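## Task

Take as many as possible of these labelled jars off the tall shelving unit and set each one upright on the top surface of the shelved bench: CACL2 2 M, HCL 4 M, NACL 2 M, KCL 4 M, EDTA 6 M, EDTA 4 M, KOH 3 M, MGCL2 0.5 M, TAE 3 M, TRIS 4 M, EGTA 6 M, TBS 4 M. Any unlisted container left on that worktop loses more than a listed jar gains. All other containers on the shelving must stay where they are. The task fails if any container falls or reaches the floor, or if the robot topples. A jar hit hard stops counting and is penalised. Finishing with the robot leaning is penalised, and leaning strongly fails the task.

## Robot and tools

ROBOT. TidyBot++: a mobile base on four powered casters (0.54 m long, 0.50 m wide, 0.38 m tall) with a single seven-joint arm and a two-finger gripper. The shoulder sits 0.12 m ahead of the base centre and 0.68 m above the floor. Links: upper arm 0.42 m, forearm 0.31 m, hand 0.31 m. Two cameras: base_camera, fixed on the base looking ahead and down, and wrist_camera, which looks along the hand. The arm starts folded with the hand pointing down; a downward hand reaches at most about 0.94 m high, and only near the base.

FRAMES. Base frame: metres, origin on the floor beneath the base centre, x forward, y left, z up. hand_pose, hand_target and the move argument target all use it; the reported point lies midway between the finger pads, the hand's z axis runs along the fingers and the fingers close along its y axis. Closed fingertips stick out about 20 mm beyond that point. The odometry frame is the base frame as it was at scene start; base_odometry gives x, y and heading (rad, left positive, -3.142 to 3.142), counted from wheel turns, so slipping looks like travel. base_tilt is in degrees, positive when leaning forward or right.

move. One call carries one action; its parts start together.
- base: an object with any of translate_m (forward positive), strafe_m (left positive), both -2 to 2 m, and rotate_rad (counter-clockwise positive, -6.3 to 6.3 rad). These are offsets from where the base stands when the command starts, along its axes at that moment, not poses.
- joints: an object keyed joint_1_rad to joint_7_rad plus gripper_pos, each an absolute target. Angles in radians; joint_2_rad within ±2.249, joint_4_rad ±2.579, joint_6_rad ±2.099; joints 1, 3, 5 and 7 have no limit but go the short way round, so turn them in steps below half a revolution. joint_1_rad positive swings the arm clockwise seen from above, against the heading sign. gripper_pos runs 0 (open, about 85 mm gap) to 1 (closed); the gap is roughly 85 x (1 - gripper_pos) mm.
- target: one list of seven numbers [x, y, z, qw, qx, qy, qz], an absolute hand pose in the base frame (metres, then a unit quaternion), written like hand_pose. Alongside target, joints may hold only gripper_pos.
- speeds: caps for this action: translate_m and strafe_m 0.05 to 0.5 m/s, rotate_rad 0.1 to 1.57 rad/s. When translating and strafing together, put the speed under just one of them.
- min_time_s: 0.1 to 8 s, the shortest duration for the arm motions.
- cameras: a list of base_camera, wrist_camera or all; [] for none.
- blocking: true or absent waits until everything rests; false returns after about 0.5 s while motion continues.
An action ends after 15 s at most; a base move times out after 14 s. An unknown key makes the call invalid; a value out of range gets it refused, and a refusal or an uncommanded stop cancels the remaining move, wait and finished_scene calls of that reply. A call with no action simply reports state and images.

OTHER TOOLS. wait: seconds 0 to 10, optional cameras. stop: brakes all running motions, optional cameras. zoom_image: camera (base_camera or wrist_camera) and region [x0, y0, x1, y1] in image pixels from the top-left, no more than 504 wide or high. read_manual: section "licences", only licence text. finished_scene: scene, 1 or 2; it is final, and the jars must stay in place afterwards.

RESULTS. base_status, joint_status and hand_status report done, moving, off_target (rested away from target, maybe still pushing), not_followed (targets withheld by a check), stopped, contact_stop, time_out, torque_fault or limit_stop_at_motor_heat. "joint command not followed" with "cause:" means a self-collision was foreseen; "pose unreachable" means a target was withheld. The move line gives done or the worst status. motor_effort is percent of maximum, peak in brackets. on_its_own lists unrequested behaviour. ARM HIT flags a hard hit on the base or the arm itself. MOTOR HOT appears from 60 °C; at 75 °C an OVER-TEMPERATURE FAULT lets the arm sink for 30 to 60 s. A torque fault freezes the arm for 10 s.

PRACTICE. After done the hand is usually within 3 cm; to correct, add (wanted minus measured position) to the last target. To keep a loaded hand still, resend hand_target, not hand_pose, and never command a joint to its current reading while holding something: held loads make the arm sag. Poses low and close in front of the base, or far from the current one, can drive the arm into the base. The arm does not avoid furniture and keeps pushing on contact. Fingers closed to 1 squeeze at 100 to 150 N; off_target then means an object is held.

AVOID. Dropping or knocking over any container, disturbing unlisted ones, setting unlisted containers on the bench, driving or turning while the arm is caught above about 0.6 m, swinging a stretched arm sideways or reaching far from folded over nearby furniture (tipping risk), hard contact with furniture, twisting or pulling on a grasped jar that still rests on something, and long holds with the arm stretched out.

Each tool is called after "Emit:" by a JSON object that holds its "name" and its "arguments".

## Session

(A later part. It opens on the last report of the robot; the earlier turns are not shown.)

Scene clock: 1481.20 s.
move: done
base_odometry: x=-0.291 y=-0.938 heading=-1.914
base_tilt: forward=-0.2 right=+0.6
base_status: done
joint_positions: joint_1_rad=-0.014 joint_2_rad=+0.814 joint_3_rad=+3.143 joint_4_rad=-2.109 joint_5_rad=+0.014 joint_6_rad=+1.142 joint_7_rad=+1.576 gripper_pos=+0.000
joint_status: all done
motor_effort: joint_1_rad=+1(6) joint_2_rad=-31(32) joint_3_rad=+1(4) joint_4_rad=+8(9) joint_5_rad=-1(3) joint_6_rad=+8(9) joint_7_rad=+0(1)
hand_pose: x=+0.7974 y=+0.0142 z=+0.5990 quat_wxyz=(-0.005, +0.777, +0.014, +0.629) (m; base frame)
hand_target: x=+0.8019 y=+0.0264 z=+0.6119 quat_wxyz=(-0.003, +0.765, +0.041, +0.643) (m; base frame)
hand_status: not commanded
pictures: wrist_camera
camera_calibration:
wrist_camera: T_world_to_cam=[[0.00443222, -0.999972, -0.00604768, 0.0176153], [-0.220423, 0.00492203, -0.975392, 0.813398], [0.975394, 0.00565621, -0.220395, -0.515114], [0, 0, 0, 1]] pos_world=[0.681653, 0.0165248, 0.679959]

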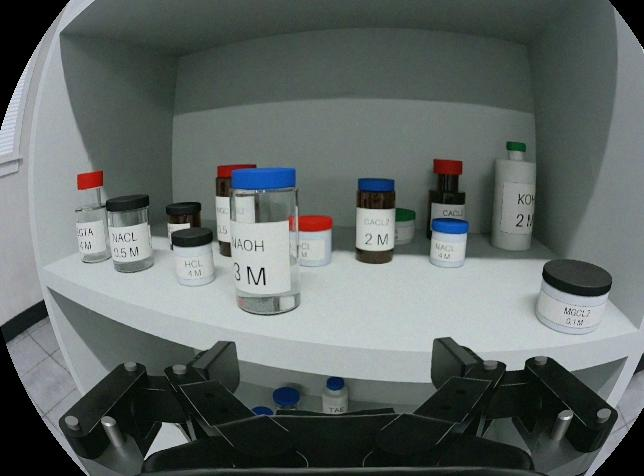

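Emit:
{"name": "move", "arguments": {"base": {"translate_m": 0.24, "strafe_m": -0.044}, "speeds": {"translate_m": 0.15}, "joints": {"gripper_pos": 0.1}, "cameras": ["wrist_camera"]}}

Scene clock: 1493.30 s.
move: done
base_odometry: x=-0.413 y=-1.149 heading=-1.914
base_tilt: forward=-0.2 right=+0.6
base_status: done
joint_positions: joint_1_rad=-0.014 joint_2_rad=+0.814 joint_3_rad=+3.143 joint_4_rad=-2.105 joint_5_rad=+0.014 joint_6_rad=+1.142 joint_7_rad=+1.576 gripper_pos=+0.100
joint_status: all done
motor_effort: joint_1_rad=+1(2) joint_2_rad=-31(32) joint_3_rad=+1(1) joint_4_rad=+8(9) joint_5_rad=-1(2) joint_6_rad=+8(9) joint_7_rad=-1(1)
hand_pose: x=+0.7988 y=+0.0142 z=+0.6004 quat_wxyz=(-0.005, +0.776, +0.014, +0.631) (m; base frame)
hand_target: x=+0.8019 y=+0.0264 z=+0.6119 quat_wxyz=(-0.003, +0.765, +0.041, +0.643) (m; base frame)
hand_status: not commanded
pictures: wrist_camera
camera_calibration:
wrist_camera: T_world_to_cam=[[0.00455194, -0.999971, -0.00605151, 0.0176377], [-0.216825, 0.00492064, -0.976198, 0.812722], [0.9762, 0.00575572, -0.216797, -0.518977], [0, 0, 0, 1]] pos_world=[0.682764, 0.0166252, 0.680972]

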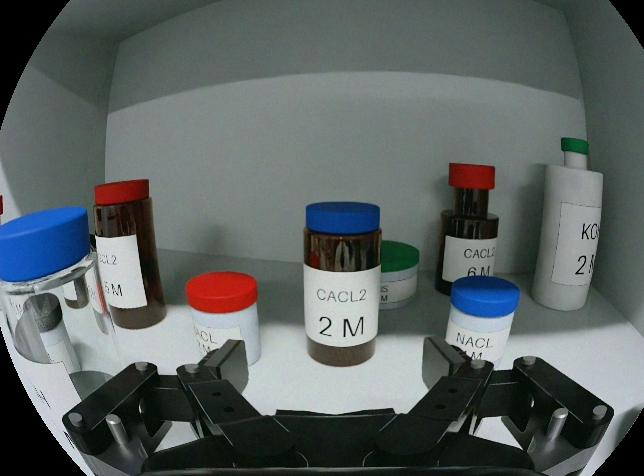

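Emit:
{"name": "move", "arguments": {"base": {"translate_m": 0.09, "strafe_m": -0.003}, "speeds": {"translate_m": 0.1}, "cameras": ["wrist_camera"]}}

Scene clock: 1499.23 s.
move: done
base_odometry: x=-0.446 y=-1.233 heading=-1.914
base_tilt: forward=-0.1 right=+0.6
base_status: done
joint_positions: joint_1_rad=-0.014 joint_2_rad=+0.814 joint_3_rad=+3.143 joint_4_rad=-2.104 joint_5_rad=+0.014 joint_6_rad=+1.142 joint_7_rad=+1.576 gripper_pos=+0.100
joint_status: not commanded
motor_effort: joint_1_rad=+0(1) joint_2_rad=-31(32) joint_3_rad=+0(1) joint_4_rad=+8(10) joint_5_rad=+0(1) joint_6_rad=+9(9) joint_7_rad=-1(1)
hand_pose: x=+0.7992 y=+0.0142 z=+0.6009 quat_wxyz=(-0.005, +0.776, +0.014, +0.631) (m; base frame)
hand_target: x=+0.8019 y=+0.0264 z=+0.6119 quat_wxyz=(-0.003, +0.765, +0.041, +0.643) (m; base frame)
hand_status: not commanded
pictures: wrist_camera
camera_calibration:
wrist_camera: T_world_to_cam=[[0.00455973, -0.999971, -0.00604582, 0.017629], [-0.215638, 0.00492039, -0.976461, 0.812453], [0.976463, 0.00575611, -0.21561, -0.520196], [0, 0, 0, 1]] pos_world=[0.683067, 0.0166252, 0.681276]

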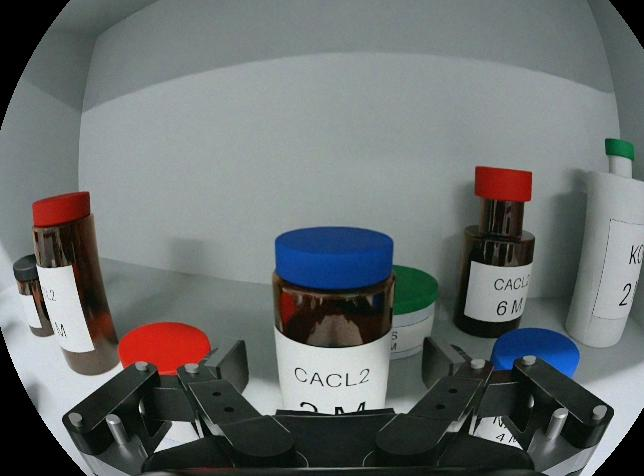

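Emit:
{"name": "move", "arguments": {"base": {"translate_m": 0.039, "strafe_m": 0.002}, "speeds": {"translate_m": 0.06}, "cameras": ["wrist_camera"]}}

Scene clock: 1504.77 s.
move: done
base_odometry: x=-0.458 y=-1.271 heading=-1.915
base_tilt: forward=-0.1 right=+0.6
base_status: done
joint_positions: joint_1_rad=-0.014 joint_2_rad=+0.814 joint_3_rad=+3.143 joint_4_rad=-2.104 joint_5_rad=+0.014 joint_6_rad=+1.142 joint_7_rad=+1.576 gripper_pos=+0.100
joint_status: not commanded
motor_effort: joint_1_rad=+0(1) joint_2_rad=-31(32) joint_3_rad=+0(1) joint_4_rad=+9(10) joint_5_rad=-1(1) joint_6_rad=+8(9) joint_7_rad=-1(1)
hand_pose: x=+0.7993 y=+0.0142 z=+0.6009 quat_wxyz=(-0.005, +0.776, +0.014, +0.631) (m; base frame)
hand_target: x=+0.8019 y=+0.0264 z=+0.6119 quat_wxyz=(-0.003, +0.765, +0.041, +0.643) (m; base frame)
hand_status: not commanded
pictures: wrist_camera
camera_calibration:
wrist_camera: T_world_to_cam=[[0.00456049, -0.999971, -0.00604495, 0.0176274], [-0.215428, 0.00492063, -0.976507, 0.812363], [0.976509, 0.0057556, -0.215399, -0.520469], [0, 0, 0, 1]] pos_world=[0.683168, 0.0166252, 0.681277]

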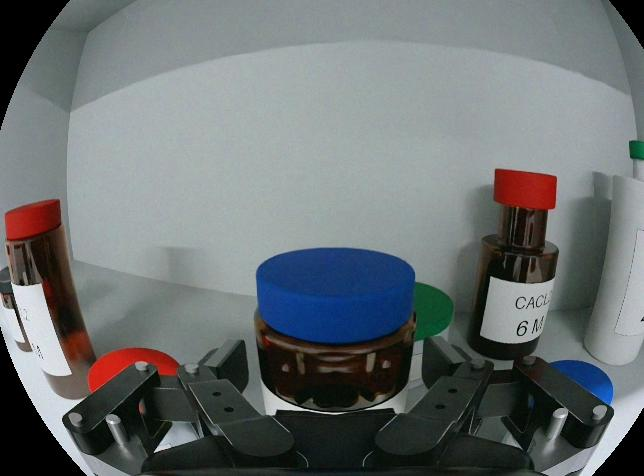

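Emit:
{"name": "move", "arguments": {"joints": {"gripper_pos": 0.28}}}

Emit:
{"name": "move", "arguments": {"joints": {"gripper_pos": 0.40}}}

Emit:
{"name": "move", "arguments": {"joints": {"gripper_pos": 0.50}, "cameras": ["wrist_camera"]}}

Scene clock: 1508.00 s.
move: done
base_odometry: x=-0.458 y=-1.271 heading=-1.915
base_tilt: forward=-0.1 right=+0.6
base_status: not commanded
joint_positions: joint_1_rad=-0.014 joint_2_rad=+0.814 joint_3_rad=+3.143 joint_4_rad=-2.104 joint_5_rad=+0.014 joint_6_rad=+1.142 joint_7_rad=+1.576 gripper_pos=+0.280
joint_status: all done
motor_effort: joint_1_rad=+1(1) joint_2_rad=-31(31) joint_3_rad=+0(1) joint_4_rad=+9(9) joint_5_rad=+0(1) joint_6_rad=+8(9) joint_7_rad=-1(1)
hand_pose: x=+0.7993 y=+0.0142 z=+0.6009 quat_wxyz=(-0.005, +0.776, +0.014, +0.631) (m; base frame)
hand_target: x=+0.8019 y=+0.0264 z=+0.6119 quat_wxyz=(-0.003, +0.765, +0.041, +0.643) (m; base frame)
hand_status: not commanded
pictures: none

Scene clock: 1508.53 s.
move: done
base_odometry: x=-0.458 y=-1.271 heading=-1.915
base_tilt: forward=-0.1 right=+0.6
base_status: not commanded
joint_positions: joint_1_rad=-0.014 joint_2_rad=+0.814 joint_3_rad=+3.143 joint_4_rad=-2.104 joint_5_rad=+0.014 joint_6_rad=+1.142 joint_7_rad=+1.576 gripper_pos=+0.399
joint_status: all done
motor_effort: joint_1_rad=+1(1) joint_2_rad=-31(31) joint_3_rad=+0(1) joint_4_rad=+8(9) joint_5_rad=+0(2) joint_6_rad=+8(9) joint_7_rad=+0(1)
hand_pose: x=+0.7993 y=+0.0142 z=+0.6009 quat_wxyz=(-0.005, +0.776, +0.014, +0.631) (m; base frame)
hand_target: x=+0.8019 y=+0.0264 z=+0.6119 quat_wxyz=(-0.003, +0.765, +0.041, +0.643) (m; base frame)
hand_status: not commanded
pictures: none

Scene clock: 1509.07 s.
move: off_target
base_odometry: x=-0.458 y=-1.271 heading=-1.915
base_tilt: forward=-0.1 right=+0.7
base_status: not commanded
joint_positions: joint_1_rad=-0.014 joint_2_rad=+0.814 joint_3_rad=+3.143 joint_4_rad=-2.104 joint_5_rad=+0.014 joint_6_rad=+1.142 joint_7_rad=+1.576 gripper_pos=+0.419
joint_status: gripper_pos off_target (ended at +0.419, target +0.500)
motor_effort: joint_1_rad=+0(1) joint_2_rad=-30(30) joint_3_rad=+0(1) joint_4_rad=+8(9) joint_5_rad=-1(1) joint_6_rad=+7(8) joint_7_rad=-1(1)
hand_pose: x=+0.7993 y=+0.0142 z=+0.6010 quat_wxyz=(-0.005, +0.776, +0.014, +0.631) (m; base frame)
hand_target: x=+0.8019 y=+0.0264 z=+0.6119 quat_wxyz=(-0.003, +0.765, +0.041, +0.643) (m; base frame)
hand_status: not commanded
pictures: wrist_camera
camera_calibration:
wrist_camera: T_world_to_cam=[[0.00456108, -0.999971, -0.00604538, 0.0176273], [-0.215332, 0.00492148, -0.976529, 0.812313], [0.97653, 0.00575579, -0.215303, -0.520549], [0, 0, 0, 1]] pos_world=[0.683168, 0.0166252, 0.681277]

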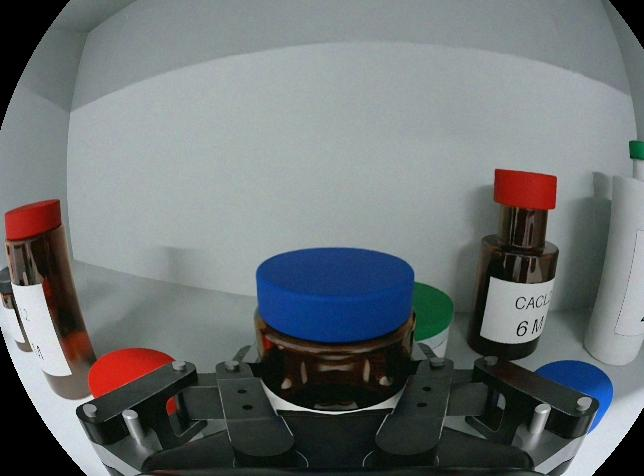

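Emit:
{"name": "move", "arguments": {"joints": {"joint_2_rad": 0.65, "joint_4_rad": -2.10, "joint_6_rad": 0.95, "gripper_pos": 0.54}, "min_time_s": 1.5}}

Emit:
{"name": "move", "arguments": {"base": {"translate_m": -0.27}, "speeds": {"translate_m": 0.15}, "joints": {"joint_2_rad": 0.6}}}

Emit:
{"name": "move", "arguments": {"base": {"translate_m": -0.35}, "speeds": {"translate_m": 0.35}, "joints": {"joint_2_rad": -0.22, "joint_4_rad": -2.24, "joint_6_rad": 0.22}, "min_time_s": 2, "cameras": ["wrist_camera"]}}

Scene clock: 1517.20 s.
move: off_target
base_odometry: x=-0.458 y=-1.271 heading=-1.915
base_tilt: forward=-0.2 right=+0.6
base_status: not commanded
joint_positions: joint_1_rad=-0.014 joint_2_rad=+0.703 joint_3_rad=+3.143 joint_4_rad=-2.104 joint_5_rad=+0.014 joint_6_rad=+0.987 joint_7_rad=+1.576 gripper_pos=+0.419
joint_status: gripper_pos off_target (ended at +0.419, target +0.540); the others done
motor_effort: joint_1_rad=+0(1) joint_2_rad=-32(34) joint_3_rad=+1(1) joint_4_rad=+11(12) joint_5_rad=+0(1) joint_6_rad=+11(11) joint_7_rad=-1(1)
hand_pose: x=+0.7959 y=+0.0138 z=+0.6294 quat_wxyz=(-0.004, +0.789, +0.014, +0.614) (m; base frame)
hand_target: x=+0.7962 y=+0.0250 z=+0.6554 quat_wxyz=(+0.000, +0.782, +0.042, +0.622) (m; base frame)
hand_status: not commanded
pictures: none

Scene clock: 1519.67 s.
move: done
base_odometry: x=-0.366 y=-1.016 heading=-1.915
base_tilt: forward=-0.2 right=+0.6
base_status: done
joint_positions: joint_1_rad=-0.014 joint_2_rad=+0.646 joint_3_rad=+3.143 joint_4_rad=-2.104 joint_5_rad=+0.014 joint_6_rad=+0.982 joint_7_rad=+1.576 gripper_pos=+0.419
joint_status: all done
motor_effort: joint_1_rad=+0(1) joint_2_rad=-32(35) joint_3_rad=+0(1) joint_4_rad=+12(14) joint_5_rad=-1(2) joint_6_rad=+10(11) joint_7_rad=-1(1)
hand_pose: x=+0.7975 y=+0.0138 z=+0.6661 quat_wxyz=(-0.004, +0.773, +0.014, +0.634) (m; base frame)
hand_target: x=+0.7967 y=+0.0250 z=+0.6893 quat_wxyz=(+0.001, +0.766, +0.042, +0.641) (m; base frame)
hand_status: not commanded
pictures: none

Scene clock: 1522.23 s.
move: done
base_odometry: x=-0.248 y=-0.687 heading=-1.915
base_tilt: forward=-0.2 right=+0.6
base_status: done
joint_positions: joint_1_rad=-0.014 joint_2_rad=-0.189 joint_3_rad=+3.143 joint_4_rad=-2.227 joint_5_rad=+0.014 joint_6_rad=+0.259 joint_7_rad=+1.576 gripper_pos=+0.419
joint_status: all done
motor_effort: joint_1_rad=+0(2) joint_2_rad=-13(34) joint_3_rad=+1(2) joint_4_rad=+21(21) joint_5_rad=-1(1) joint_6_rad=+10(11) joint_7_rad=-1(1)
hand_pose: x=+0.6252 y=+0.0089 z=+0.8889 quat_wxyz=(+0.001, +0.777, +0.014, +0.630) (m; base frame)
hand_target: x=+0.6133 y=+0.0139 z=+0.8852 quat_wxyz=(+0.015, +0.782, +0.041, +0.621) (m; base frame)
hand_status: not commanded
pictures: wrist_camera
camera_calibration:
wrist_camera: T_world_to_cam=[[-0.00334062, -0.999991, 0.00272284, 0.0119338], [-0.21937, -0.0019237, -0.97564, 1.05786], [0.975636, -0.00385655, -0.219361, -0.284221], [0, 0, 0, 1]] pos_world=[0.509399, 0.0128726, 0.969715]

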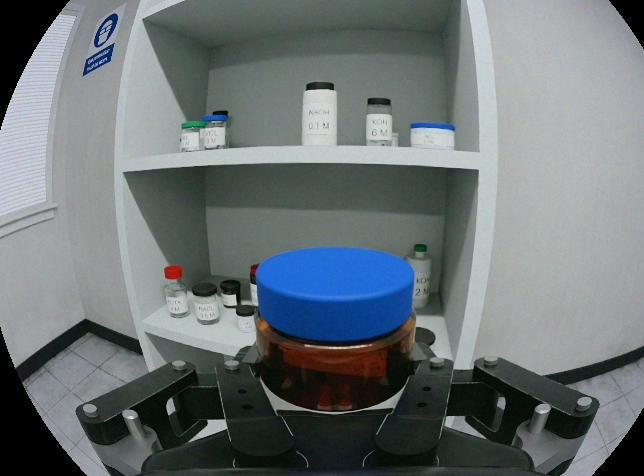

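Emit:
{"name": "move", "arguments": {"base": {"translate_m": -1.741, "strafe_m": -0.1325, "rotate_rad": 2.902}, "speeds": {"rotate_rad": 1.0}, "cameras": ["wrist_camera"]}}

Scene clock: 1533.10 s.
move: done
base_odometry: x=+0.214 y=+0.997 heading=+0.988
base_tilt: forward=-0.2 right=+0.6
base_status: done
joint_positions: joint_1_rad=-0.014 joint_2_rad=-0.190 joint_3_rad=+3.142 joint_4_rad=-2.228 joint_5_rad=+0.014 joint_6_rad=+0.255 joint_7_rad=+1.576 gripper_pos=+0.419
joint_status: not commanded
motor_effort: joint_1_rad=+0(2) joint_2_rad=-13(16) joint_3_rad=+1(3) joint_4_rad=+20(21) joint_5_rad=+0(2) joint_6_rad=+10(11) joint_7_rad=-1(1)
hand_pose: x=+0.6246 y=+0.0096 z=+0.8878 quat_wxyz=(+0.000, +0.778, +0.014, +0.628) (m; base frame)
hand_target: x=+0.6133 y=+0.0139 z=+0.8852 quat_wxyz=(+0.015, +0.782, +0.041, +0.621) (m; base frame)
hand_status: not commanded
pictures: wrist_camera
camera_calibration:
wrist_camera: T_world_to_cam=[[-0.00207467, -0.999994, 0.00287732, 0.0116442], [-0.222657, -0.00234316, -0.974894, 1.05803], [0.974895, -0.00266324, -0.222651, -0.28042], [0, 0, 0, 1]] pos_world=[0.508982, 0.0133764, 0.969003]

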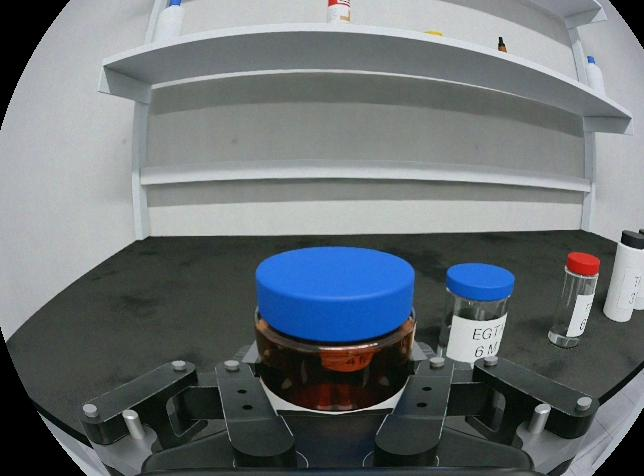

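Emit:
{"name": "move", "arguments": {"base": {"strafe_m": 0.142}, "cameras": ["wrist_camera"]}}

Scene clock: 1543.43 s.
move: done
base_odometry: x=+0.095 y=+1.076 heading=+0.988
base_tilt: forward=-0.2 right=+0.7
base_status: done
joint_positions: joint_1_rad=-0.016 joint_2_rad=-0.190 joint_3_rad=+3.138 joint_4_rad=-2.228 joint_5_rad=+0.014 joint_6_rad=+0.255 joint_7_rad=+1.576 gripper_pos=+0.419
joint_status: not commanded
motor_effort: joint_1_rad=+1(3) joint_2_rad=-13(14) joint_3_rad=+1(3) joint_4_rad=+20(21) joint_5_rad=+0(1) joint_6_rad=+9(11) joint_7_rad=-1(1)
hand_pose: x=+0.6244 y=+0.0122 z=+0.8876 quat_wxyz=(-0.001, +0.778, +0.016, +0.628) (m; base frame)
hand_target: x=+0.6133 y=+0.0139 z=+0.8852 quat_wxyz=(+0.015, +0.782, +0.041, +0.621) (m; base frame)
hand_status: not commanded
pictures: wrist_camera
camera_calibration:
wrist_camera: T_world_to_cam=[[0.00287665, -0.999989, 0.00356735, 0.0106707], [-0.223038, -0.0041191, -0.974801, 1.05804], [0.974806, 0.00200851, -0.223047, -0.279955], [0, 0, 0, 1]] pos_world=[0.508854, 0.015591, 0.968897]

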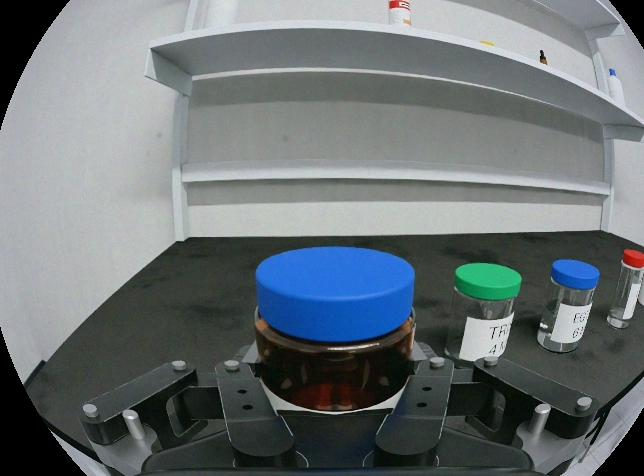

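Emit:
{"name": "move", "arguments": {"base": {"translate_m": 0.2, "strafe_m": -0.014}, "speeds": {"translate_m": 0.2}}}

Emit:
{"name": "move", "arguments": {"joints": {"joint_2_rad": -0.105, "joint_4_rad": -2.355, "joint_6_rad": 0.52}, "min_time_s": 1.5, "cameras": ["wrist_camera"]}}

Emit:
{"name": "move", "arguments": {"joints": {"joint_2_rad": -0.086, "joint_4_rad": -2.385, "joint_6_rad": 0.56}, "min_time_s": 1}}

Emit:
{"name": "move", "arguments": {"joints": {"joint_2_rad": -0.078, "joint_4_rad": -2.395, "joint_6_rad": 0.575}, "min_time_s": 0.8, "cameras": ["wrist_camera"]}}

Scene clock: 1551.13 s.
move: done
base_odometry: x=+0.217 y=+1.235 heading=+0.988
base_tilt: forward=-0.2 right=+0.6
base_status: done
joint_positions: joint_1_rad=-0.016 joint_2_rad=-0.197 joint_3_rad=+3.138 joint_4_rad=-2.230 joint_5_rad=+0.014 joint_6_rad=+0.254 joint_7_rad=+1.576 gripper_pos=+0.419
joint_status: not commanded
motor_effort: joint_1_rad=+1(1) joint_2_rad=-13(15) joint_3_rad=+1(2) joint_4_rad=+20(21) joint_5_rad=-1(1) joint_6_rad=+10(11) joint_7_rad=+0(1)
hand_pose: x=+0.6224 y=+0.0122 z=+0.8897 quat_wxyz=(-0.001, +0.777, +0.016, +0.630) (m; base frame)
hand_target: x=+0.6133 y=+0.0139 z=+0.8852 quat_wxyz=(+0.015, +0.782, +0.041, +0.621) (m; base frame)
hand_status: not commanded
pictures: none

Scene clock: 1553.23 s.
move: done
base_odometry: x=+0.217 y=+1.235 heading=+0.988
base_tilt: forward=-0.2 right=+0.6
base_status: not commanded
joint_positions: joint_1_rad=-0.016 joint_2_rad=-0.114 joint_3_rad=+3.138 joint_4_rad=-2.343 joint_5_rad=+0.014 joint_6_rad=+0.460 joint_7_rad=+1.576 gripper_pos=+0.419
joint_status: all done
motor_effort: joint_1_rad=+1(1) joint_2_rad=-14(15) joint_3_rad=+1(2) joint_4_rad=+18(21) joint_5_rad=+0(1) joint_6_rad=+10(11) joint_7_rad=-1(1)
hand_pose: x=+0.6248 y=+0.0131 z=+0.8463 quat_wxyz=(-0.003, +0.773, +0.017, +0.634) (m; base frame)
hand_target: x=+0.6265 y=+0.0177 z=+0.8533 quat_wxyz=(+0.010, +0.760, +0.042, +0.648) (m; base frame)
hand_status: not commanded
pictures: wrist_camera
camera_calibration:
wrist_camera: T_world_to_cam=[[0.00538064, -0.999984, 0.00157747, 0.0117111], [-0.208984, -0.00266714, -0.977915, 1.01163], [0.977904, 0.00493215, -0.208995, -0.303435], [0, 0, 0, 1]] pos_world=[0.508083, 0.0159057, 0.925857]

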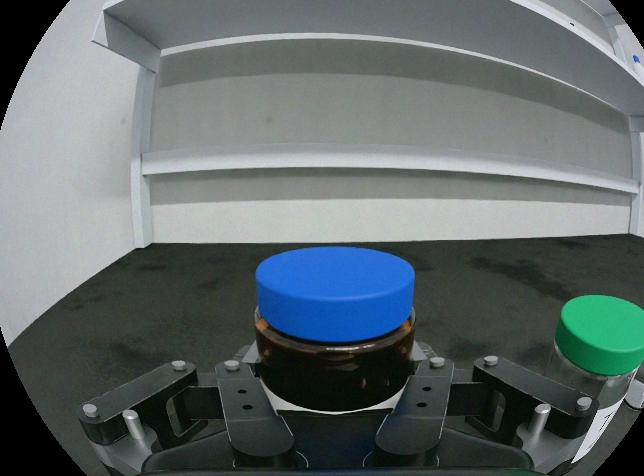

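Scene clock: 1554.53 s.
move: done
base_odometry: x=+0.217 y=+1.235 heading=+0.988
base_tilt: forward=-0.1 right=+0.6
base_status: not commanded
joint_positions: joint_1_rad=-0.016 joint_2_rad=-0.098 joint_3_rad=+3.138 joint_4_rad=-2.372 joint_5_rad=+0.014 joint_6_rad=+0.499 joint_7_rad=+1.576 gripper_pos=+0.419
joint_status: all done
motor_effort: joint_1_rad=+0(1) joint_2_rad=-14(15) joint_3_rad=+1(2) joint_4_rad=+18(19) joint_5_rad=+0(1) joint_6_rad=+11(11) joint_7_rad=-1(1)
hand_pose: x=+0.6222 y=+0.0132 z=+0.8339 quat_wxyz=(-0.003, +0.775, +0.017, +0.631) (m; base frame)
hand_target: x=+0.6240 y=+0.0181 z=+0.8396 quat_wxyz=(+0.009, +0.763, +0.042, +0.645) (m; base frame)
hand_status: not commanded
pictures: none

Scene clock: 1555.63 s.
move: done
base_odometry: x=+0.217 y=+1.235 heading=+0.988
base_tilt: forward=-0.1 right=+0.6
base_status: not commanded
joint_positions: joint_1_rad=-0.016 joint_2_rad=-0.090 joint_3_rad=+3.138 joint_4_rad=-2.382 joint_5_rad=+0.014 joint_6_rad=+0.514 joint_7_rad=+1.576 gripper_pos=+0.419
joint_status: all done
motor_effort: joint_1_rad=+0(1) joint_2_rad=-14(15) joint_3_rad=+1(1) joint_4_rad=+17(19) joint_5_rad=-1(2) joint_6_rad=+10(11) joint_7_rad=+0(1)
hand_pose: x=+0.6217 y=+0.0132 z=+0.8295 quat_wxyz=(-0.003, +0.776, +0.017, +0.630) (m; base frame)
hand_target: x=+0.6234 y=+0.0182 z=+0.8347 quat_wxyz=(+0.009, +0.764, +0.042, +0.644) (m; base frame)
hand_status: not commanded
pictures: wrist_camera
camera_calibration:
wrist_camera: T_world_to_cam=[[0.00601917, -0.999981, 0.0010969, 0.0118663], [-0.217167, -0.00237793, -0.976132, 0.998181], [0.976116, 0.0056373, -0.217177, -0.296127], [0, 0, 0, 1]] pos_world=[0.505755, 0.0159091, 0.910031]

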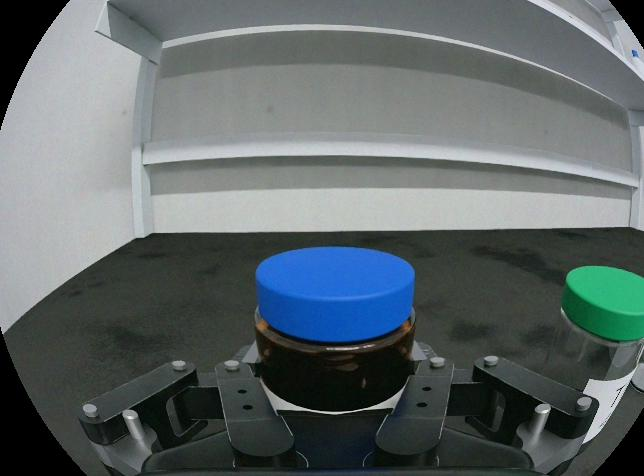

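Emit:
{"name": "move", "arguments": {"joints": {"joint_2_rad": -0.073, "joint_4_rad": -2.402, "joint_6_rad": 0.585}, "min_time_s": 0.8}}

Emit:
{"name": "move", "arguments": {"joints": {"joint_2_rad": -0.066, "joint_4_rad": -2.411, "joint_6_rad": 0.597}, "min_time_s": 0.8, "cameras": ["wrist_camera"]}}

Scene clock: 1559.07 s.
move: done
base_odometry: x=+0.217 y=+1.235 heading=+0.988
base_tilt: forward=-0.2 right=+0.6
base_status: not commanded
joint_positions: joint_1_rad=-0.016 joint_2_rad=-0.085 joint_3_rad=+3.138 joint_4_rad=-2.389 joint_5_rad=+0.014 joint_6_rad=+0.524 joint_7_rad=+1.576 gripper_pos=+0.419
joint_status: all done
motor_effort: joint_1_rad=+0(1) joint_2_rad=-14(15) joint_3_rad=+1(2) joint_4_rad=+17(19) joint_5_rad=+0(1) joint_6_rad=+10(11) joint_7_rad=-1(1)
hand_pose: x=+0.6212 y=+0.0132 z=+0.8265 quat_wxyz=(-0.003, +0.777, +0.017, +0.630) (m; base frame)
hand_target: x=+0.6228 y=+0.0183 z=+0.8316 quat_wxyz=(+0.008, +0.765, +0.042, +0.643) (m; base frame)
hand_status: not commanded
pictures: none

Scene clock: 1560.17 s.
move: done
base_odometry: x=+0.217 y=+1.235 heading=+0.988
base_tilt: forward=-0.2 right=+0.7
base_status: not commanded
joint_positions: joint_1_rad=-0.016 joint_2_rad=-0.082 joint_3_rad=+3.138 joint_4_rad=-2.395 joint_5_rad=+0.014 joint_6_rad=+0.540 joint_7_rad=+1.576 gripper_pos=+0.419
joint_status: all done
motor_effort: joint_1_rad=+0(1) joint_2_rad=-14(15) joint_3_rad=+1(1) joint_4_rad=+17(19) joint_5_rad=+0(1) joint_6_rad=+10(11) joint_7_rad=+0(1)
hand_pose: x=+0.6210 y=+0.0133 z=+0.8259 quat_wxyz=(-0.003, +0.775, +0.017, +0.632) (m; base frame)
hand_target: x=+0.6221 y=+0.0184 z=+0.8269 quat_wxyz=(+0.008, +0.766, +0.043, +0.642) (m; base frame)
hand_status: not commanded
pictures: wrist_camera
camera_calibration:
wrist_camera: T_world_to_cam=[[0.00634765, -0.99998, 0.000748067, 0.0121297], [-0.213376, -0.00208532, -0.976968, 0.992895], [0.976949, 0.00604183, -0.213385, -0.299791], [0, 0, 0, 1]] pos_world=[0.504664, 0.0160113, 0.906046]

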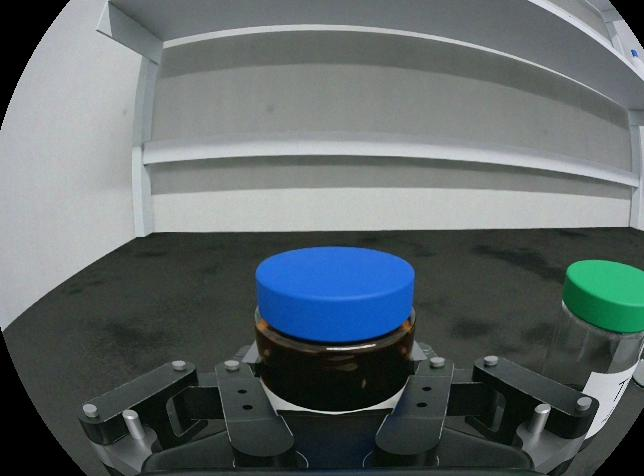

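Emit:
{"name": "move", "arguments": {"joints": {"gripper_pos": 0.35}}}

Emit:
{"name": "move", "arguments": {"joints": {"gripper_pos": 0.15}, "cameras": ["wrist_camera"]}}

Emit:
{"name": "move", "arguments": {"base": {"translate_m": -0.15}, "speeds": {"translate_m": 0.18}}}

Emit:
{"name": "move", "arguments": {"base": {"translate_m": -0.35}, "cameras": ["wrist_camera"]}}

Emit:
{"name": "move", "arguments": {"base": {"translate_m": -1.41, "strafe_m": -1.2, "rotate_rad": 3.1406}, "speeds": {"rotate_rad": 1.2}}}

Emit:
{"name": "move", "arguments": {"joints": {"joint_2_rad": 0.81, "joint_4_rad": -2.10, "joint_6_rad": 1.165}, "cameras": ["wrist_camera"]}}

Scene clock: 1612.67 s.
move: done
base_odometry: x=+0.217 y=+1.235 heading=+0.988
base_tilt: forward=-0.2 right=+0.6
base_status: not commanded
joint_positions: joint_1_rad=-0.016 joint_2_rad=-0.081 joint_3_rad=+3.138 joint_4_rad=-2.395 joint_5_rad=+0.014 joint_6_rad=+0.552 joint_7_rad=+1.576 gripper_pos=+0.350
joint_status: all done
motor_effort: joint_1_rad=+1(1) joint_2_rad=-13(14) joint_3_rad=+1(1) joint_4_rad=+16(18) joint_5_rad=-1(1) joint_6_rad=+9(10) joint_7_rad=+0(1)
hand_pose: x=+0.6217 y=+0.0133 z=+0.8293 quat_wxyz=(-0.003, +0.771, +0.017, +0.636) (m; base frame)
hand_target: x=+0.6221 y=+0.0184 z=+0.8269 quat_wxyz=(+0.008, +0.766, +0.043, +0.642) (m; base frame)
hand_status: not commanded
pictures: none

Scene clock: 1613.30 s.
move: done
base_odometry: x=+0.217 y=+1.235 heading=+0.988
base_tilt: forward=-0.2 right=+0.6
base_status: not commanded
joint_positions: joint_1_rad=-0.016 joint_2_rad=-0.081 joint_3_rad=+3.138 joint_4_rad=-2.395 joint_5_rad=+0.014 joint_6_rad=+0.552 joint_7_rad=+1.576 gripper_pos=+0.150
joint_status: all done
motor_effort: joint_1_rad=+0(1) joint_2_rad=-13(13) joint_3_rad=+1(1) joint_4_rad=+16(16) joint_5_rad=-1(1) joint_6_rad=+8(9) joint_7_rad=-1(1)
hand_pose: x=+0.6217 y=+0.0133 z=+0.8293 quat_wxyz=(-0.003, +0.771, +0.017, +0.636) (m; base frame)
hand_target: x=+0.6221 y=+0.0184 z=+0.8269 quat_wxyz=(+0.008, +0.766, +0.043, +0.642) (m; base frame)
hand_status: not commanded
pictures: wrist_camera
camera_calibration:
wrist_camera: T_world_to_cam=[[0.00648, -0.999979, 0.000487626, 0.0123011], [-0.202329, -0.00178867, -0.979316, 0.991386], [0.979296, 0.00624731, -0.202336, -0.310315], [0, 0, 0, 1]] pos_world=[0.504397, 0.0160127, 0.908086]

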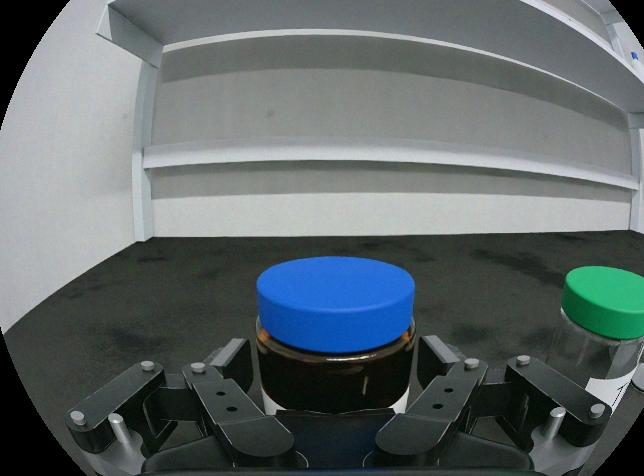

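Scene clock: 1614.83 s.
move: done
base_odometry: x=+0.135 y=+1.110 heading=+0.988
base_tilt: forward=-0.2 right=+0.6
base_status: done
joint_positions: joint_1_rad=-0.016 joint_2_rad=-0.075 joint_3_rad=+3.138 joint_4_rad=-2.396 joint_5_rad=+0.014 joint_6_rad=+0.553 joint_7_rad=+1.576 gripper_pos=+0.150
joint_status: not commanded
motor_effort: joint_1_rad=+0(1) joint_2_rad=-13(15) joint_3_rad=+1(2) joint_4_rad=+15(17) joint_5_rad=+0(1) joint_6_rad=+8(9) joint_7_rad=+0(1)
hand_pose: x=+0.6225 y=+0.0134 z=+0.8261 quat_wxyz=(-0.003, +0.773, +0.017, +0.634) (m; base frame)
hand_target: x=+0.6221 y=+0.0184 z=+0.8269 quat_wxyz=(+0.008, +0.766, +0.043, +0.642) (m; base frame)
hand_status: not commanded
pictures: none

Scene clock: 1616.77 s.
move: done
base_odometry: x=-0.058 y=+0.817 heading=+0.988
base_tilt: forward=-0.2 right=+0.7
base_status: done
joint_positions: joint_1_rad=-0.016 joint_2_rad=-0.072 joint_3_rad=+3.138 joint_4_rad=-2.399 joint_5_rad=+0.014 joint_6_rad=+0.555 joint_7_rad=+1.576 gripper_pos=+0.150
joint_status: not commanded
motor_effort: joint_1_rad=+1(1) joint_2_rad=-13(15) joint_3_rad=+1(1) joint_4_rad=+16(17) joint_5_rad=-1(1) joint_6_rad=+8(10) joint_7_rad=-1(1)
hand_pose: x=+0.6222 y=+0.0134 z=+0.8237 quat_wxyz=(-0.003, +0.774, +0.017, +0.633) (m; base frame)
hand_target: x=+0.6221 y=+0.0184 z=+0.8269 quat_wxyz=(+0.008, +0.766, +0.043, +0.642) (m; base frame)
hand_status: not commanded
pictures: wrist_camera
camera_calibration:
wrist_camera: T_world_to_cam=[[0.0065231, -0.999979, 0.00062095, 0.0121523], [-0.211691, -0.0019878, -0.977335, 0.990151], [0.977315, 0.0062438, -0.211699, -0.303016], [0, 0, 0, 1]] pos_world=[0.505668, 0.0160123, 0.903553]

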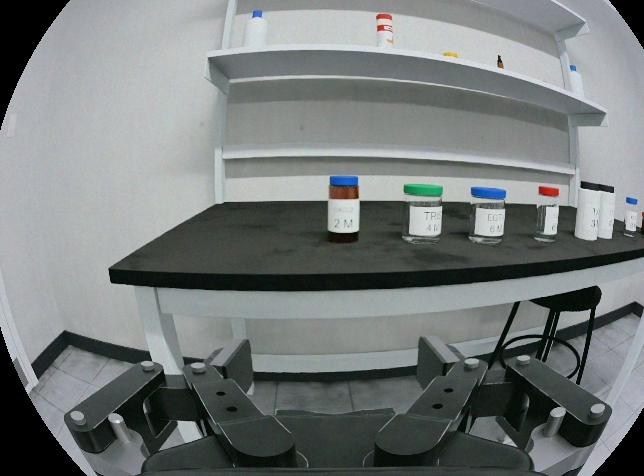

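Scene clock: 1622.43 s.
move: done
base_odometry: x=+0.168 y=-1.020 heading=-2.154
base_tilt: forward=-0.2 right=+0.6
base_status: done
joint_positions: joint_1_rad=-0.016 joint_2_rad=-0.072 joint_3_rad=+3.139 joint_4_rad=-2.399 joint_5_rad=+0.014 joint_6_rad=+0.556 joint_7_rad=+1.576 gripper_pos=+0.150
joint_status: not commanded
motor_effort: joint_1_rad=+1(2) joint_2_rad=-13(15) joint_3_rad=+1(2) joint_4_rad=+15(17) joint_5_rad=-1(1) joint_6_rad=+9(9) joint_7_rad=+0(1)
hand_pose: x=+0.6223 y=+0.0130 z=+0.8237 quat_wxyz=(-0.003, +0.774, +0.016, +0.633) (m; base frame)
hand_target: x=+0.6221 y=+0.0184 z=+0.8269 quat_wxyz=(+0.008, +0.766, +0.043, +0.642) (m; base frame)
hand_status: not commanded
pictures: none

Scene clock: 1624.87 s.
move: done
base_odometry: x=+0.168 y=-1.020 heading=-2.154
base_tilt: forward=-0.2 right=+0.7
base_status: not commanded
joint_positions: joint_1_rad=-0.016 joint_2_rad=+0.789 joint_3_rad=+3.139 joint_4_rad=-2.114 joint_5_rad=+0.014 joint_6_rad=+1.116 joint_7_rad=+1.576 gripper_pos=+0.150
joint_status: all done
motor_effort: joint_1_rad=+1(1) joint_2_rad=-31(33) joint_3_rad=+0(2) joint_4_rad=+9(16) joint_5_rad=+0(1) joint_6_rad=+8(10) joint_7_rad=-1(1)
hand_pose: x=+0.7955 y=+0.0175 z=+0.6060 quat_wxyz=(-0.008, +0.779, +0.015, +0.627) (m; base frame)
hand_target: x=+0.8019 y=+0.0264 z=+0.6120 quat_wxyz=(-0.003, +0.765, +0.041, +0.643) (m; base frame)
hand_status: not commanded
pictures: wrist_camera
camera_calibration:
wrist_camera: T_world_to_cam=[[0.00904771, -0.999925, -0.00820745, 0.0186338], [-0.226846, 0.00594134, -0.973912, 0.823922], [0.973889, 0.0106735, -0.226776, -0.506807], [0, 0, 0, 1]] pos_world=[0.680308, 0.0191466, 0.687649]

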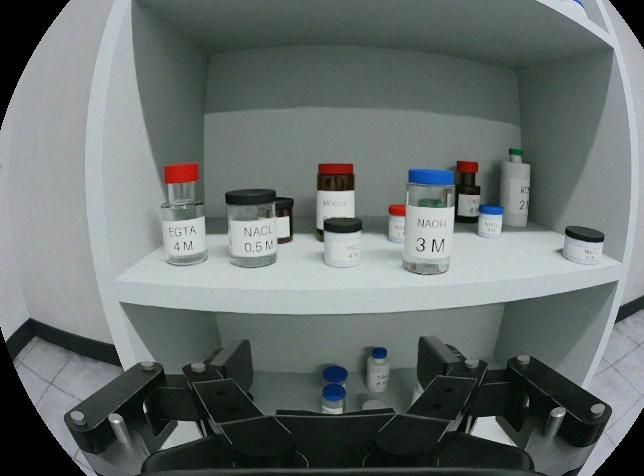

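Emit:
{"name": "zoom_image", "arguments": {"camera": "wrist_camera", "region": [220, 150, 460, 280]}}

Scaled by 2.100.

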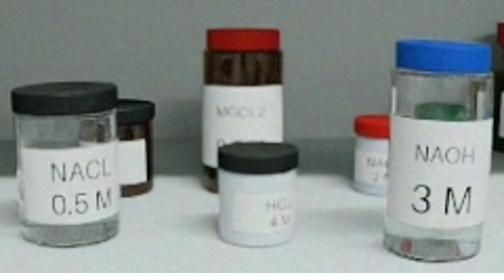

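Emit:
{"name": "move", "arguments": {"base": {"translate_m": 0.21, "strafe_m": 0.004}, "speeds": {"translate_m": 0.2}, "joints": {"gripper_pos": 0.2, "joint_2_rad": 0.91, "joint_4_rad": -2.075, "joint_6_rad": 1.255}, "cameras": ["wrist_camera"]}}

Scene clock: 1635.80 s.
move: done
base_odometry: x=+0.056 y=-1.198 heading=-2.154
base_tilt: forward=-0.2 right=+0.6
base_status: done
joint_positions: joint_1_rad=-0.016 joint_2_rad=+0.894 joint_3_rad=+3.139 joint_4_rad=-2.081 joint_5_rad=+0.014 joint_6_rad=+1.210 joint_7_rad=+1.576 gripper_pos=+0.200
joint_status: all done
motor_effort: joint_1_rad=+1(1) joint_2_rad=-32(34) joint_3_rad=+0(1) joint_4_rad=+8(10) joint_5_rad=+0(2) joint_6_rad=+9(10) joint_7_rad=-1(1)
hand_pose: x=+0.8042 y=+0.0178 z=+0.5749 quat_wxyz=(-0.008, +0.772, +0.015, +0.635) (m; base frame)
hand_target: x=+0.8069 y=+0.0269 z=+0.5802 quat_wxyz=(-0.004, +0.760, +0.040, +0.649) (m; base frame)
hand_status: not commanded
pictures: wrist_camera
camera_calibration:
wrist_camera: T_world_to_cam=[[0.00927098, -0.999908, -0.00985532, 0.0193253], [-0.206038, 0.0077341, -0.978513, 0.78153], [0.9785, 0.0111023, -0.205947, -0.537991], [0, 0, 0, 1]] pos_world=[0.68727, 0.019252, 0.654131]

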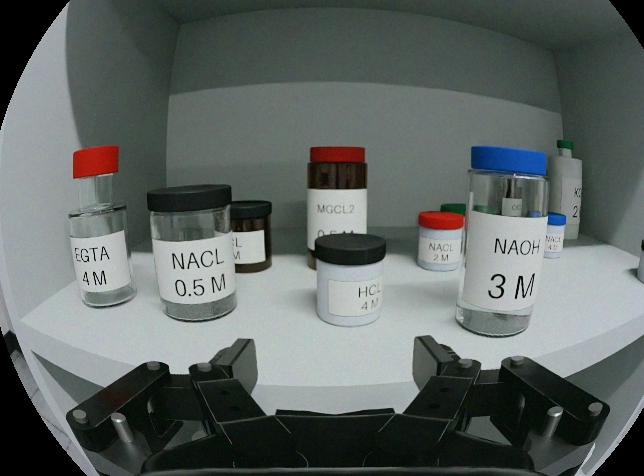

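Emit:
{"name": "move", "arguments": {"base": {"translate_m": 0.06, "strafe_m": -0.006}, "speeds": {"translate_m": 0.1}, "joints": {"joint_2_rad": 0.945, "joint_4_rad": -2.11, "joint_6_rad": 1.295}, "cameras": ["wrist_camera"]}}

Scene clock: 1646.47 s.
move: done
base_odometry: x=+0.018 y=-1.245 heading=-2.153
base_tilt: forward=-0.2 right=+0.6
base_status: done
joint_positions: joint_1_rad=-0.016 joint_2_rad=+0.925 joint_3_rad=+3.139 joint_4_rad=-2.102 joint_5_rad=+0.014 joint_6_rad=+1.254 joint_7_rad=+1.576 gripper_pos=+0.200
joint_status: all done
motor_effort: joint_1_rad=+1(2) joint_2_rad=-32(33) joint_3_rad=+1(1) joint_4_rad=+7(9) joint_5_rad=+0(1) joint_6_rad=+8(9) joint_7_rad=-1(1)
hand_pose: x=+0.7955 y=+0.0177 z=+0.5601 quat_wxyz=(-0.008, +0.775, +0.014, +0.632) (m; base frame)
hand_target: x=+0.7923 y=+0.0268 z=+0.5565 quat_wxyz=(-0.005, +0.770, +0.039, +0.637) (m; base frame)
hand_status: not commanded
pictures: wrist_camera
camera_calibration:
wrist_camera: T_world_to_cam=[[0.00929278, -0.999902, -0.0104556, 0.0195346], [-0.213524, 0.00823069, -0.976903, 0.770278], [0.976894, 0.0113107, -0.213427, -0.527034], [0, 0, 0, 1]] pos_world=[0.679148, 0.0191539, 0.640208]

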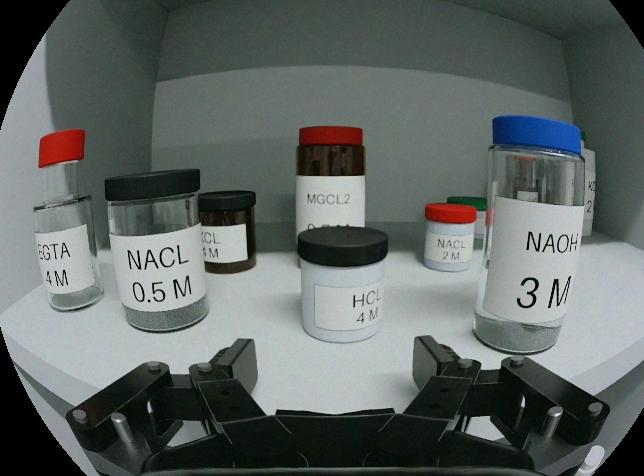

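Emit:
{"name": "zoom_image", "arguments": {"camera": "wrist_camera", "region": [190, 180, 270, 280]}}

Scaled by 5.040.

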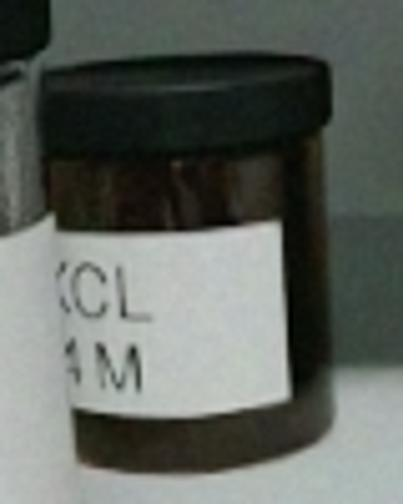

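Emit:
{"name": "move", "arguments": {"base": {"translate_m": 0.085}, "speeds": {"translate_m": 0.1}, "cameras": ["wrist_camera"]}}

Scene clock: 1656.03 s.
move: done
base_odometry: x=-0.029 y=-1.316 heading=-2.154
base_tilt: forward=-0.2 right=+0.7
base_status: done
joint_positions: joint_1_rad=-0.016 joint_2_rad=+0.925 joint_3_rad=+3.139 joint_4_rad=-2.104 joint_5_rad=+0.014 joint_6_rad=+1.254 joint_7_rad=+1.576 gripper_pos=+0.200
joint_status: not commanded
motor_effort: joint_1_rad=+1(2) joint_2_rad=-32(33) joint_3_rad=+1(1) joint_4_rad=+7(8) joint_5_rad=+0(2) joint_6_rad=+9(9) joint_7_rad=-1(1)
hand_pose: x=+0.7949 y=+0.0177 z=+0.5595 quat_wxyz=(-0.008, +0.775, +0.014, +0.631) (m; base frame)
hand_target: x=+0.7923 y=+0.0268 z=+0.5565 quat_wxyz=(-0.005, +0.770, +0.039, +0.637) (m; base frame)
hand_status: not commanded
pictures: wrist_camera
camera_calibration:
wrist_camera: T_world_to_cam=[[0.00927544, -0.999902, -0.0104705, 0.0195564], [-0.215114, 0.00823058, -0.976554, 0.77063], [0.976545, 0.0113103, -0.215017, -0.525374], [0, 0, 0, 1]] pos_world=[0.678643, 0.0191539, 0.639802]

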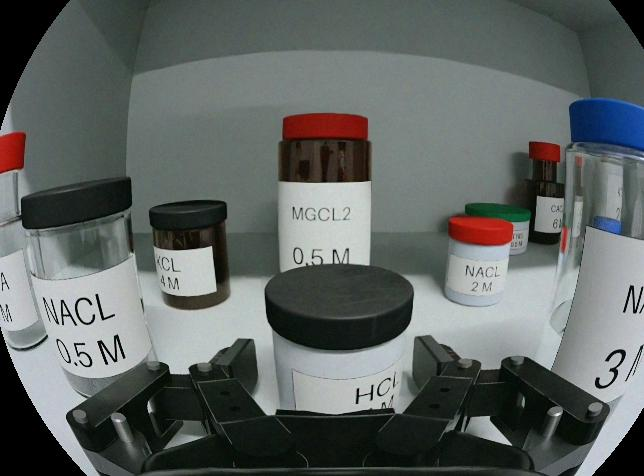

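Emit:
{"name": "move", "arguments": {"base": {"translate_m": 0.006, "strafe_m": -0.002}, "speeds": {"translate_m": 0.05}, "joints": {"gripper_pos": 0.3}}}

Emit:
{"name": "move", "arguments": {"joints": {"gripper_pos": 0.42}}}

Emit:
{"name": "move", "arguments": {"joints": {"gripper_pos": 0.52}, "cameras": ["wrist_camera"]}}

Scene clock: 1661.80 s.
move: done
base_odometry: x=-0.034 y=-1.320 heading=-2.153
base_tilt: forward=-0.2 right=+0.6
base_status: done
joint_positions: joint_1_rad=-0.016 joint_2_rad=+0.925 joint_3_rad=+3.139 joint_4_rad=-2.104 joint_5_rad=+0.014 joint_6_rad=+1.254 joint_7_rad=+1.576 gripper_pos=+0.300
joint_status: all done
motor_effort: joint_1_rad=+1(2) joint_2_rad=-32(33) joint_3_rad=+1(1) joint_4_rad=+7(8) joint_5_rad=-1(1) joint_6_rad=+8(9) joint_7_rad=-1(1)
hand_pose: x=+0.7949 y=+0.0177 z=+0.5594 quat_wxyz=(-0.008, +0.775, +0.014, +0.631) (m; base frame)
hand_target: x=+0.7923 y=+0.0268 z=+0.5565 quat_wxyz=(-0.005, +0.770, +0.039, +0.637) (m; base frame)
hand_status: not commanded
pictures: none

Scene clock: 1662.33 s.
move: done
base_odometry: x=-0.034 y=-1.320 heading=-2.153
base_tilt: forward=-0.2 right=+0.7
base_status: not commanded
joint_positions: joint_1_rad=-0.016 joint_2_rad=+0.925 joint_3_rad=+3.139 joint_4_rad=-2.104 joint_5_rad=+0.014 joint_6_rad=+1.254 joint_7_rad=+1.576 gripper_pos=+0.420
joint_status: all done
motor_effort: joint_1_rad=+1(1) joint_2_rad=-32(32) joint_3_rad=+0(1) joint_4_rad=+7(7) joint_5_rad=-1(1) joint_6_rad=+9(9) joint_7_rad=-1(1)
hand_pose: x=+0.7949 y=+0.0177 z=+0.5594 quat_wxyz=(-0.008, +0.775, +0.014, +0.631) (m; base frame)
hand_target: x=+0.7923 y=+0.0268 z=+0.5565 quat_wxyz=(-0.005, +0.770, +0.039, +0.637) (m; base frame)
hand_status: not commanded
pictures: none

Scene clock: 1662.87 s.
move: off_target
base_odometry: x=-0.034 y=-1.320 heading=-2.153
base_tilt: forward=-0.2 right=+0.6
base_status: not commanded
joint_positions: joint_1_rad=-0.016 joint_2_rad=+0.925 joint_3_rad=+3.139 joint_4_rad=-2.104 joint_5_rad=+0.014 joint_6_rad=+1.255 joint_7_rad=+1.576 gripper_pos=+0.476
joint_status: gripper_pos off_target (ended at +0.476, target +0.520)
motor_effort: joint_1_rad=+1(1) joint_2_rad=-32(32) joint_3_rad=+0(1) joint_4_rad=+7(7) joint_5_rad=-1(1) joint_6_rad=+8(9) joint_7_rad=-1(1)
hand_pose: x=+0.7949 y=+0.0177 z=+0.5595 quat_wxyz=(-0.008, +0.775, +0.014, +0.631) (m; base frame)
hand_target: x=+0.7923 y=+0.0268 z=+0.5565 quat_wxyz=(-0.005, +0.770, +0.039, +0.637) (m; base frame)
hand_status: not commanded
pictures: wrist_camera
camera_calibration:
wrist_camera: T_world_to_cam=[[0.0092808, -0.999902, -0.0104658, 0.0195497], [-0.214616, 0.00823059, -0.976664, 0.770364], [0.976654, 0.0113104, -0.214519, -0.525768], [0, 0, 0, 1]] pos_world=[0.678644, 0.0191539, 0.639804]

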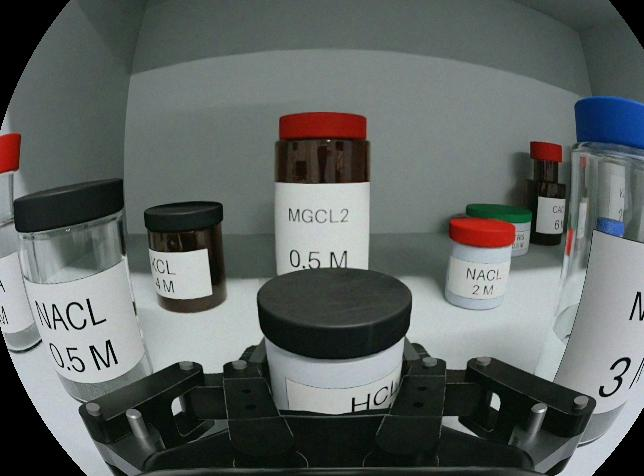

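Emit:
{"name": "move", "arguments": {"joints": {"joint_2_rad": 0.76, "joint_4_rad": -2.11, "joint_6_rad": 1.06, "gripper_pos": 0.58}, "min_time_s": 1.5, "cameras": ["wrist_camera"]}}

Emit:
{"name": "move", "arguments": {"base": {"translate_m": -0.14}, "speeds": {"translate_m": 0.12}, "joints": {"joint_2_rad": 0.7}}}

Emit:
{"name": "move", "arguments": {"base": {"translate_m": -0.35}, "speeds": {"translate_m": 0.35}, "joints": {"joint_2_rad": -0.22, "joint_4_rad": -2.24, "joint_6_rad": 0.22}, "min_time_s": 2, "cameras": ["wrist_camera"]}}

Scene clock: 1670.03 s.
move: off_target
base_odometry: x=-0.034 y=-1.320 heading=-2.153
base_tilt: forward=-0.2 right=+0.7
base_status: not commanded
joint_positions: joint_1_rad=-0.016 joint_2_rad=+0.801 joint_3_rad=+3.139 joint_4_rad=-2.104 joint_5_rad=+0.014 joint_6_rad=+1.105 joint_7_rad=+1.576 gripper_pos=+0.476
joint_status: gripper_pos off_target (ended at +0.476, target +0.580); the others done
motor_effort: joint_1_rad=+0(1) joint_2_rad=-32(33) joint_3_rad=+0(1) joint_4_rad=+8(9) joint_5_rad=+0(2) joint_6_rad=+8(10) joint_7_rad=-1(1)
hand_pose: x=+0.7977 y=+0.0175 z=+0.5982 quat_wxyz=(-0.008, +0.783, +0.015, +0.621) (m; base frame)
hand_target: x=+0.7950 y=+0.0257 z=+0.6101 quat_wxyz=(-0.002, +0.785, +0.042, +0.618) (m; base frame)
hand_status: not commanded
pictures: wrist_camera
camera_calibration:
wrist_camera: T_world_to_cam=[[0.00893007, -0.999929, -0.00791382, 0.018533], [-0.239794, 0.00554181, -0.970808, 0.825297], [0.970783, 0.0105671, -0.239728, -0.500352], [0, 0, 0, 1]] pos_world=[0.683469, 0.0192453, 0.681403]

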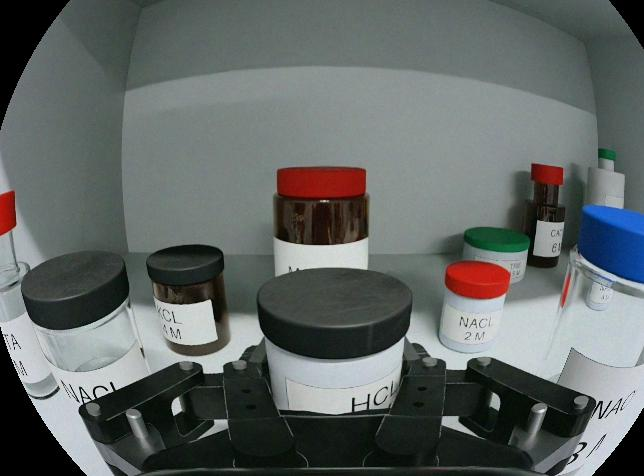

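Scene clock: 1671.80 s.
move: done
base_odometry: x=+0.043 y=-1.203 heading=-2.153
base_tilt: forward=-0.2 right=+0.6
base_status: done
joint_positions: joint_1_rad=-0.016 joint_2_rad=+0.733 joint_3_rad=+3.139 joint_4_rad=-2.105 joint_5_rad=+0.014 joint_6_rad=+1.100 joint_7_rad=+1.576 gripper_pos=+0.476
joint_status: all done
motor_effort: joint_1_rad=+0(1) joint_2_rad=-31(34) joint_3_rad=+0(1) joint_4_rad=+10(11) joint_5_rad=+0(1) joint_6_rad=+8(9) joint_7_rad=+0(1)
hand_pose: x=+0.8012 y=+0.0176 z=+0.6427 quat_wxyz=(-0.007, +0.764, +0.015, +0.646) (m; base frame)
hand_target: x=+0.7981 y=+0.0258 z=+0.6508 quat_wxyz=(-0.001, +0.766, +0.041, +0.641) (m; base frame)
hand_status: not commanded
pictures: none

Scene clock: 1674.37 s.
move: done
base_odometry: x=+0.236 y=-0.910 heading=-2.153
base_tilt: forward=-0.2 right=+0.7
base_status: done
joint_positions: joint_1_rad=-0.016 joint_2_rad=-0.196 joint_3_rad=+3.139 joint_4_rad=-2.219 joint_5_rad=+0.014 joint_6_rad=+0.267 joint_7_rad=+1.576 gripper_pos=+0.476
joint_status: all done
motor_effort: joint_1_rad=+0(1) joint_2_rad=-12(33) joint_3_rad=+1(2) joint_4_rad=+19(20) joint_5_rad=+0(1) joint_6_rad=+9(10) joint_7_rad=+0(1)
hand_pose: x=+0.6258 y=+0.0120 z=+0.8998 quat_wxyz=(-0.001, +0.769, +0.016, +0.639) (m; base frame)
hand_target: x=+0.6133 y=+0.0139 z=+0.8851 quat_wxyz=(+0.015, +0.782, +0.041, +0.621) (m; base frame)
hand_status: not commanded
pictures: wrist_camera
camera_calibration:
wrist_camera: T_world_to_cam=[[0.00235688, -0.999993, 0.00301083, 0.0111496], [-0.196332, -0.00341497, -0.980532, 1.05865], [0.980535, 0.00171988, -0.196338, -0.306176], [0, 0, 0, 1]] pos_world=[0.508037, 0.0152914, 0.977894]

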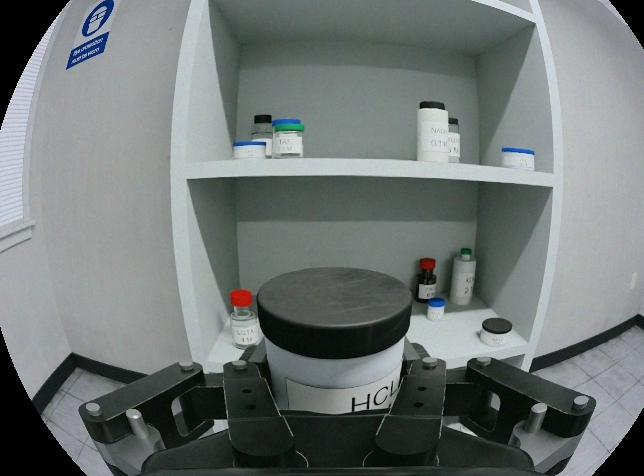

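Emit:
{"name": "move", "arguments": {"base": {"translate_m": -1.579, "strafe_m": -1.31, "rotate_rad": -3.1416}, "speeds": {"rotate_rad": 1.0}, "cameras": ["wrist_camera"]}}

Scene clock: 1695.10 s.
Motor temperatures (°C): [37 34 33 32 43 43 47]
move: done
base_odometry: x=+0.010 y=+1.129 heading=+0.988
base_tilt: forward=-0.2 right=+0.6
base_status: done
joint_positions: joint_1_rad=-0.017 joint_2_rad=-0.199 joint_3_rad=+3.139 joint_4_rad=-2.220 joint_5_rad=+0.014 joint_6_rad=+0.264 joint_7_rad=+1.576 gripper_pos=+0.476
joint_status: not commanded
motor_effort: joint_1_rad=+1(3) joint_2_rad=-12(13) joint_3_rad=+1(5) joint_4_rad=+19(20) joint_5_rad=+0(1) joint_6_rad=+9(9) joint_7_rad=+0(1)
hand_pose: x=+0.6246 y=+0.0125 z=+0.9000 quat_wxyz=(-0.001, +0.770, +0.016, +0.638) (m; base frame)
hand_target: x=+0.6133 y=+0.0139 z=+0.8851 quat_wxyz=(+0.015, +0.782, +0.041, +0.621) (m; base frame)
hand_status: not commanded
pictures: wrist_camera
camera_calibration:
wrist_camera: T_world_to_cam=[[0.00328012, -0.99999, 0.00304275, 0.0110554], [-0.19702, -0.00362937, -0.980393, 1.05885], [0.980394, 0.00261632, -0.19703, -0.304319], [0, 0, 0, 1]] pos_world=[0.50693, 0.0156945, 0.978091]

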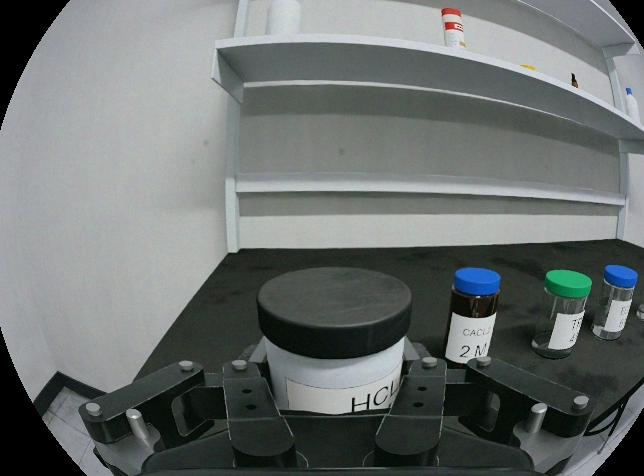

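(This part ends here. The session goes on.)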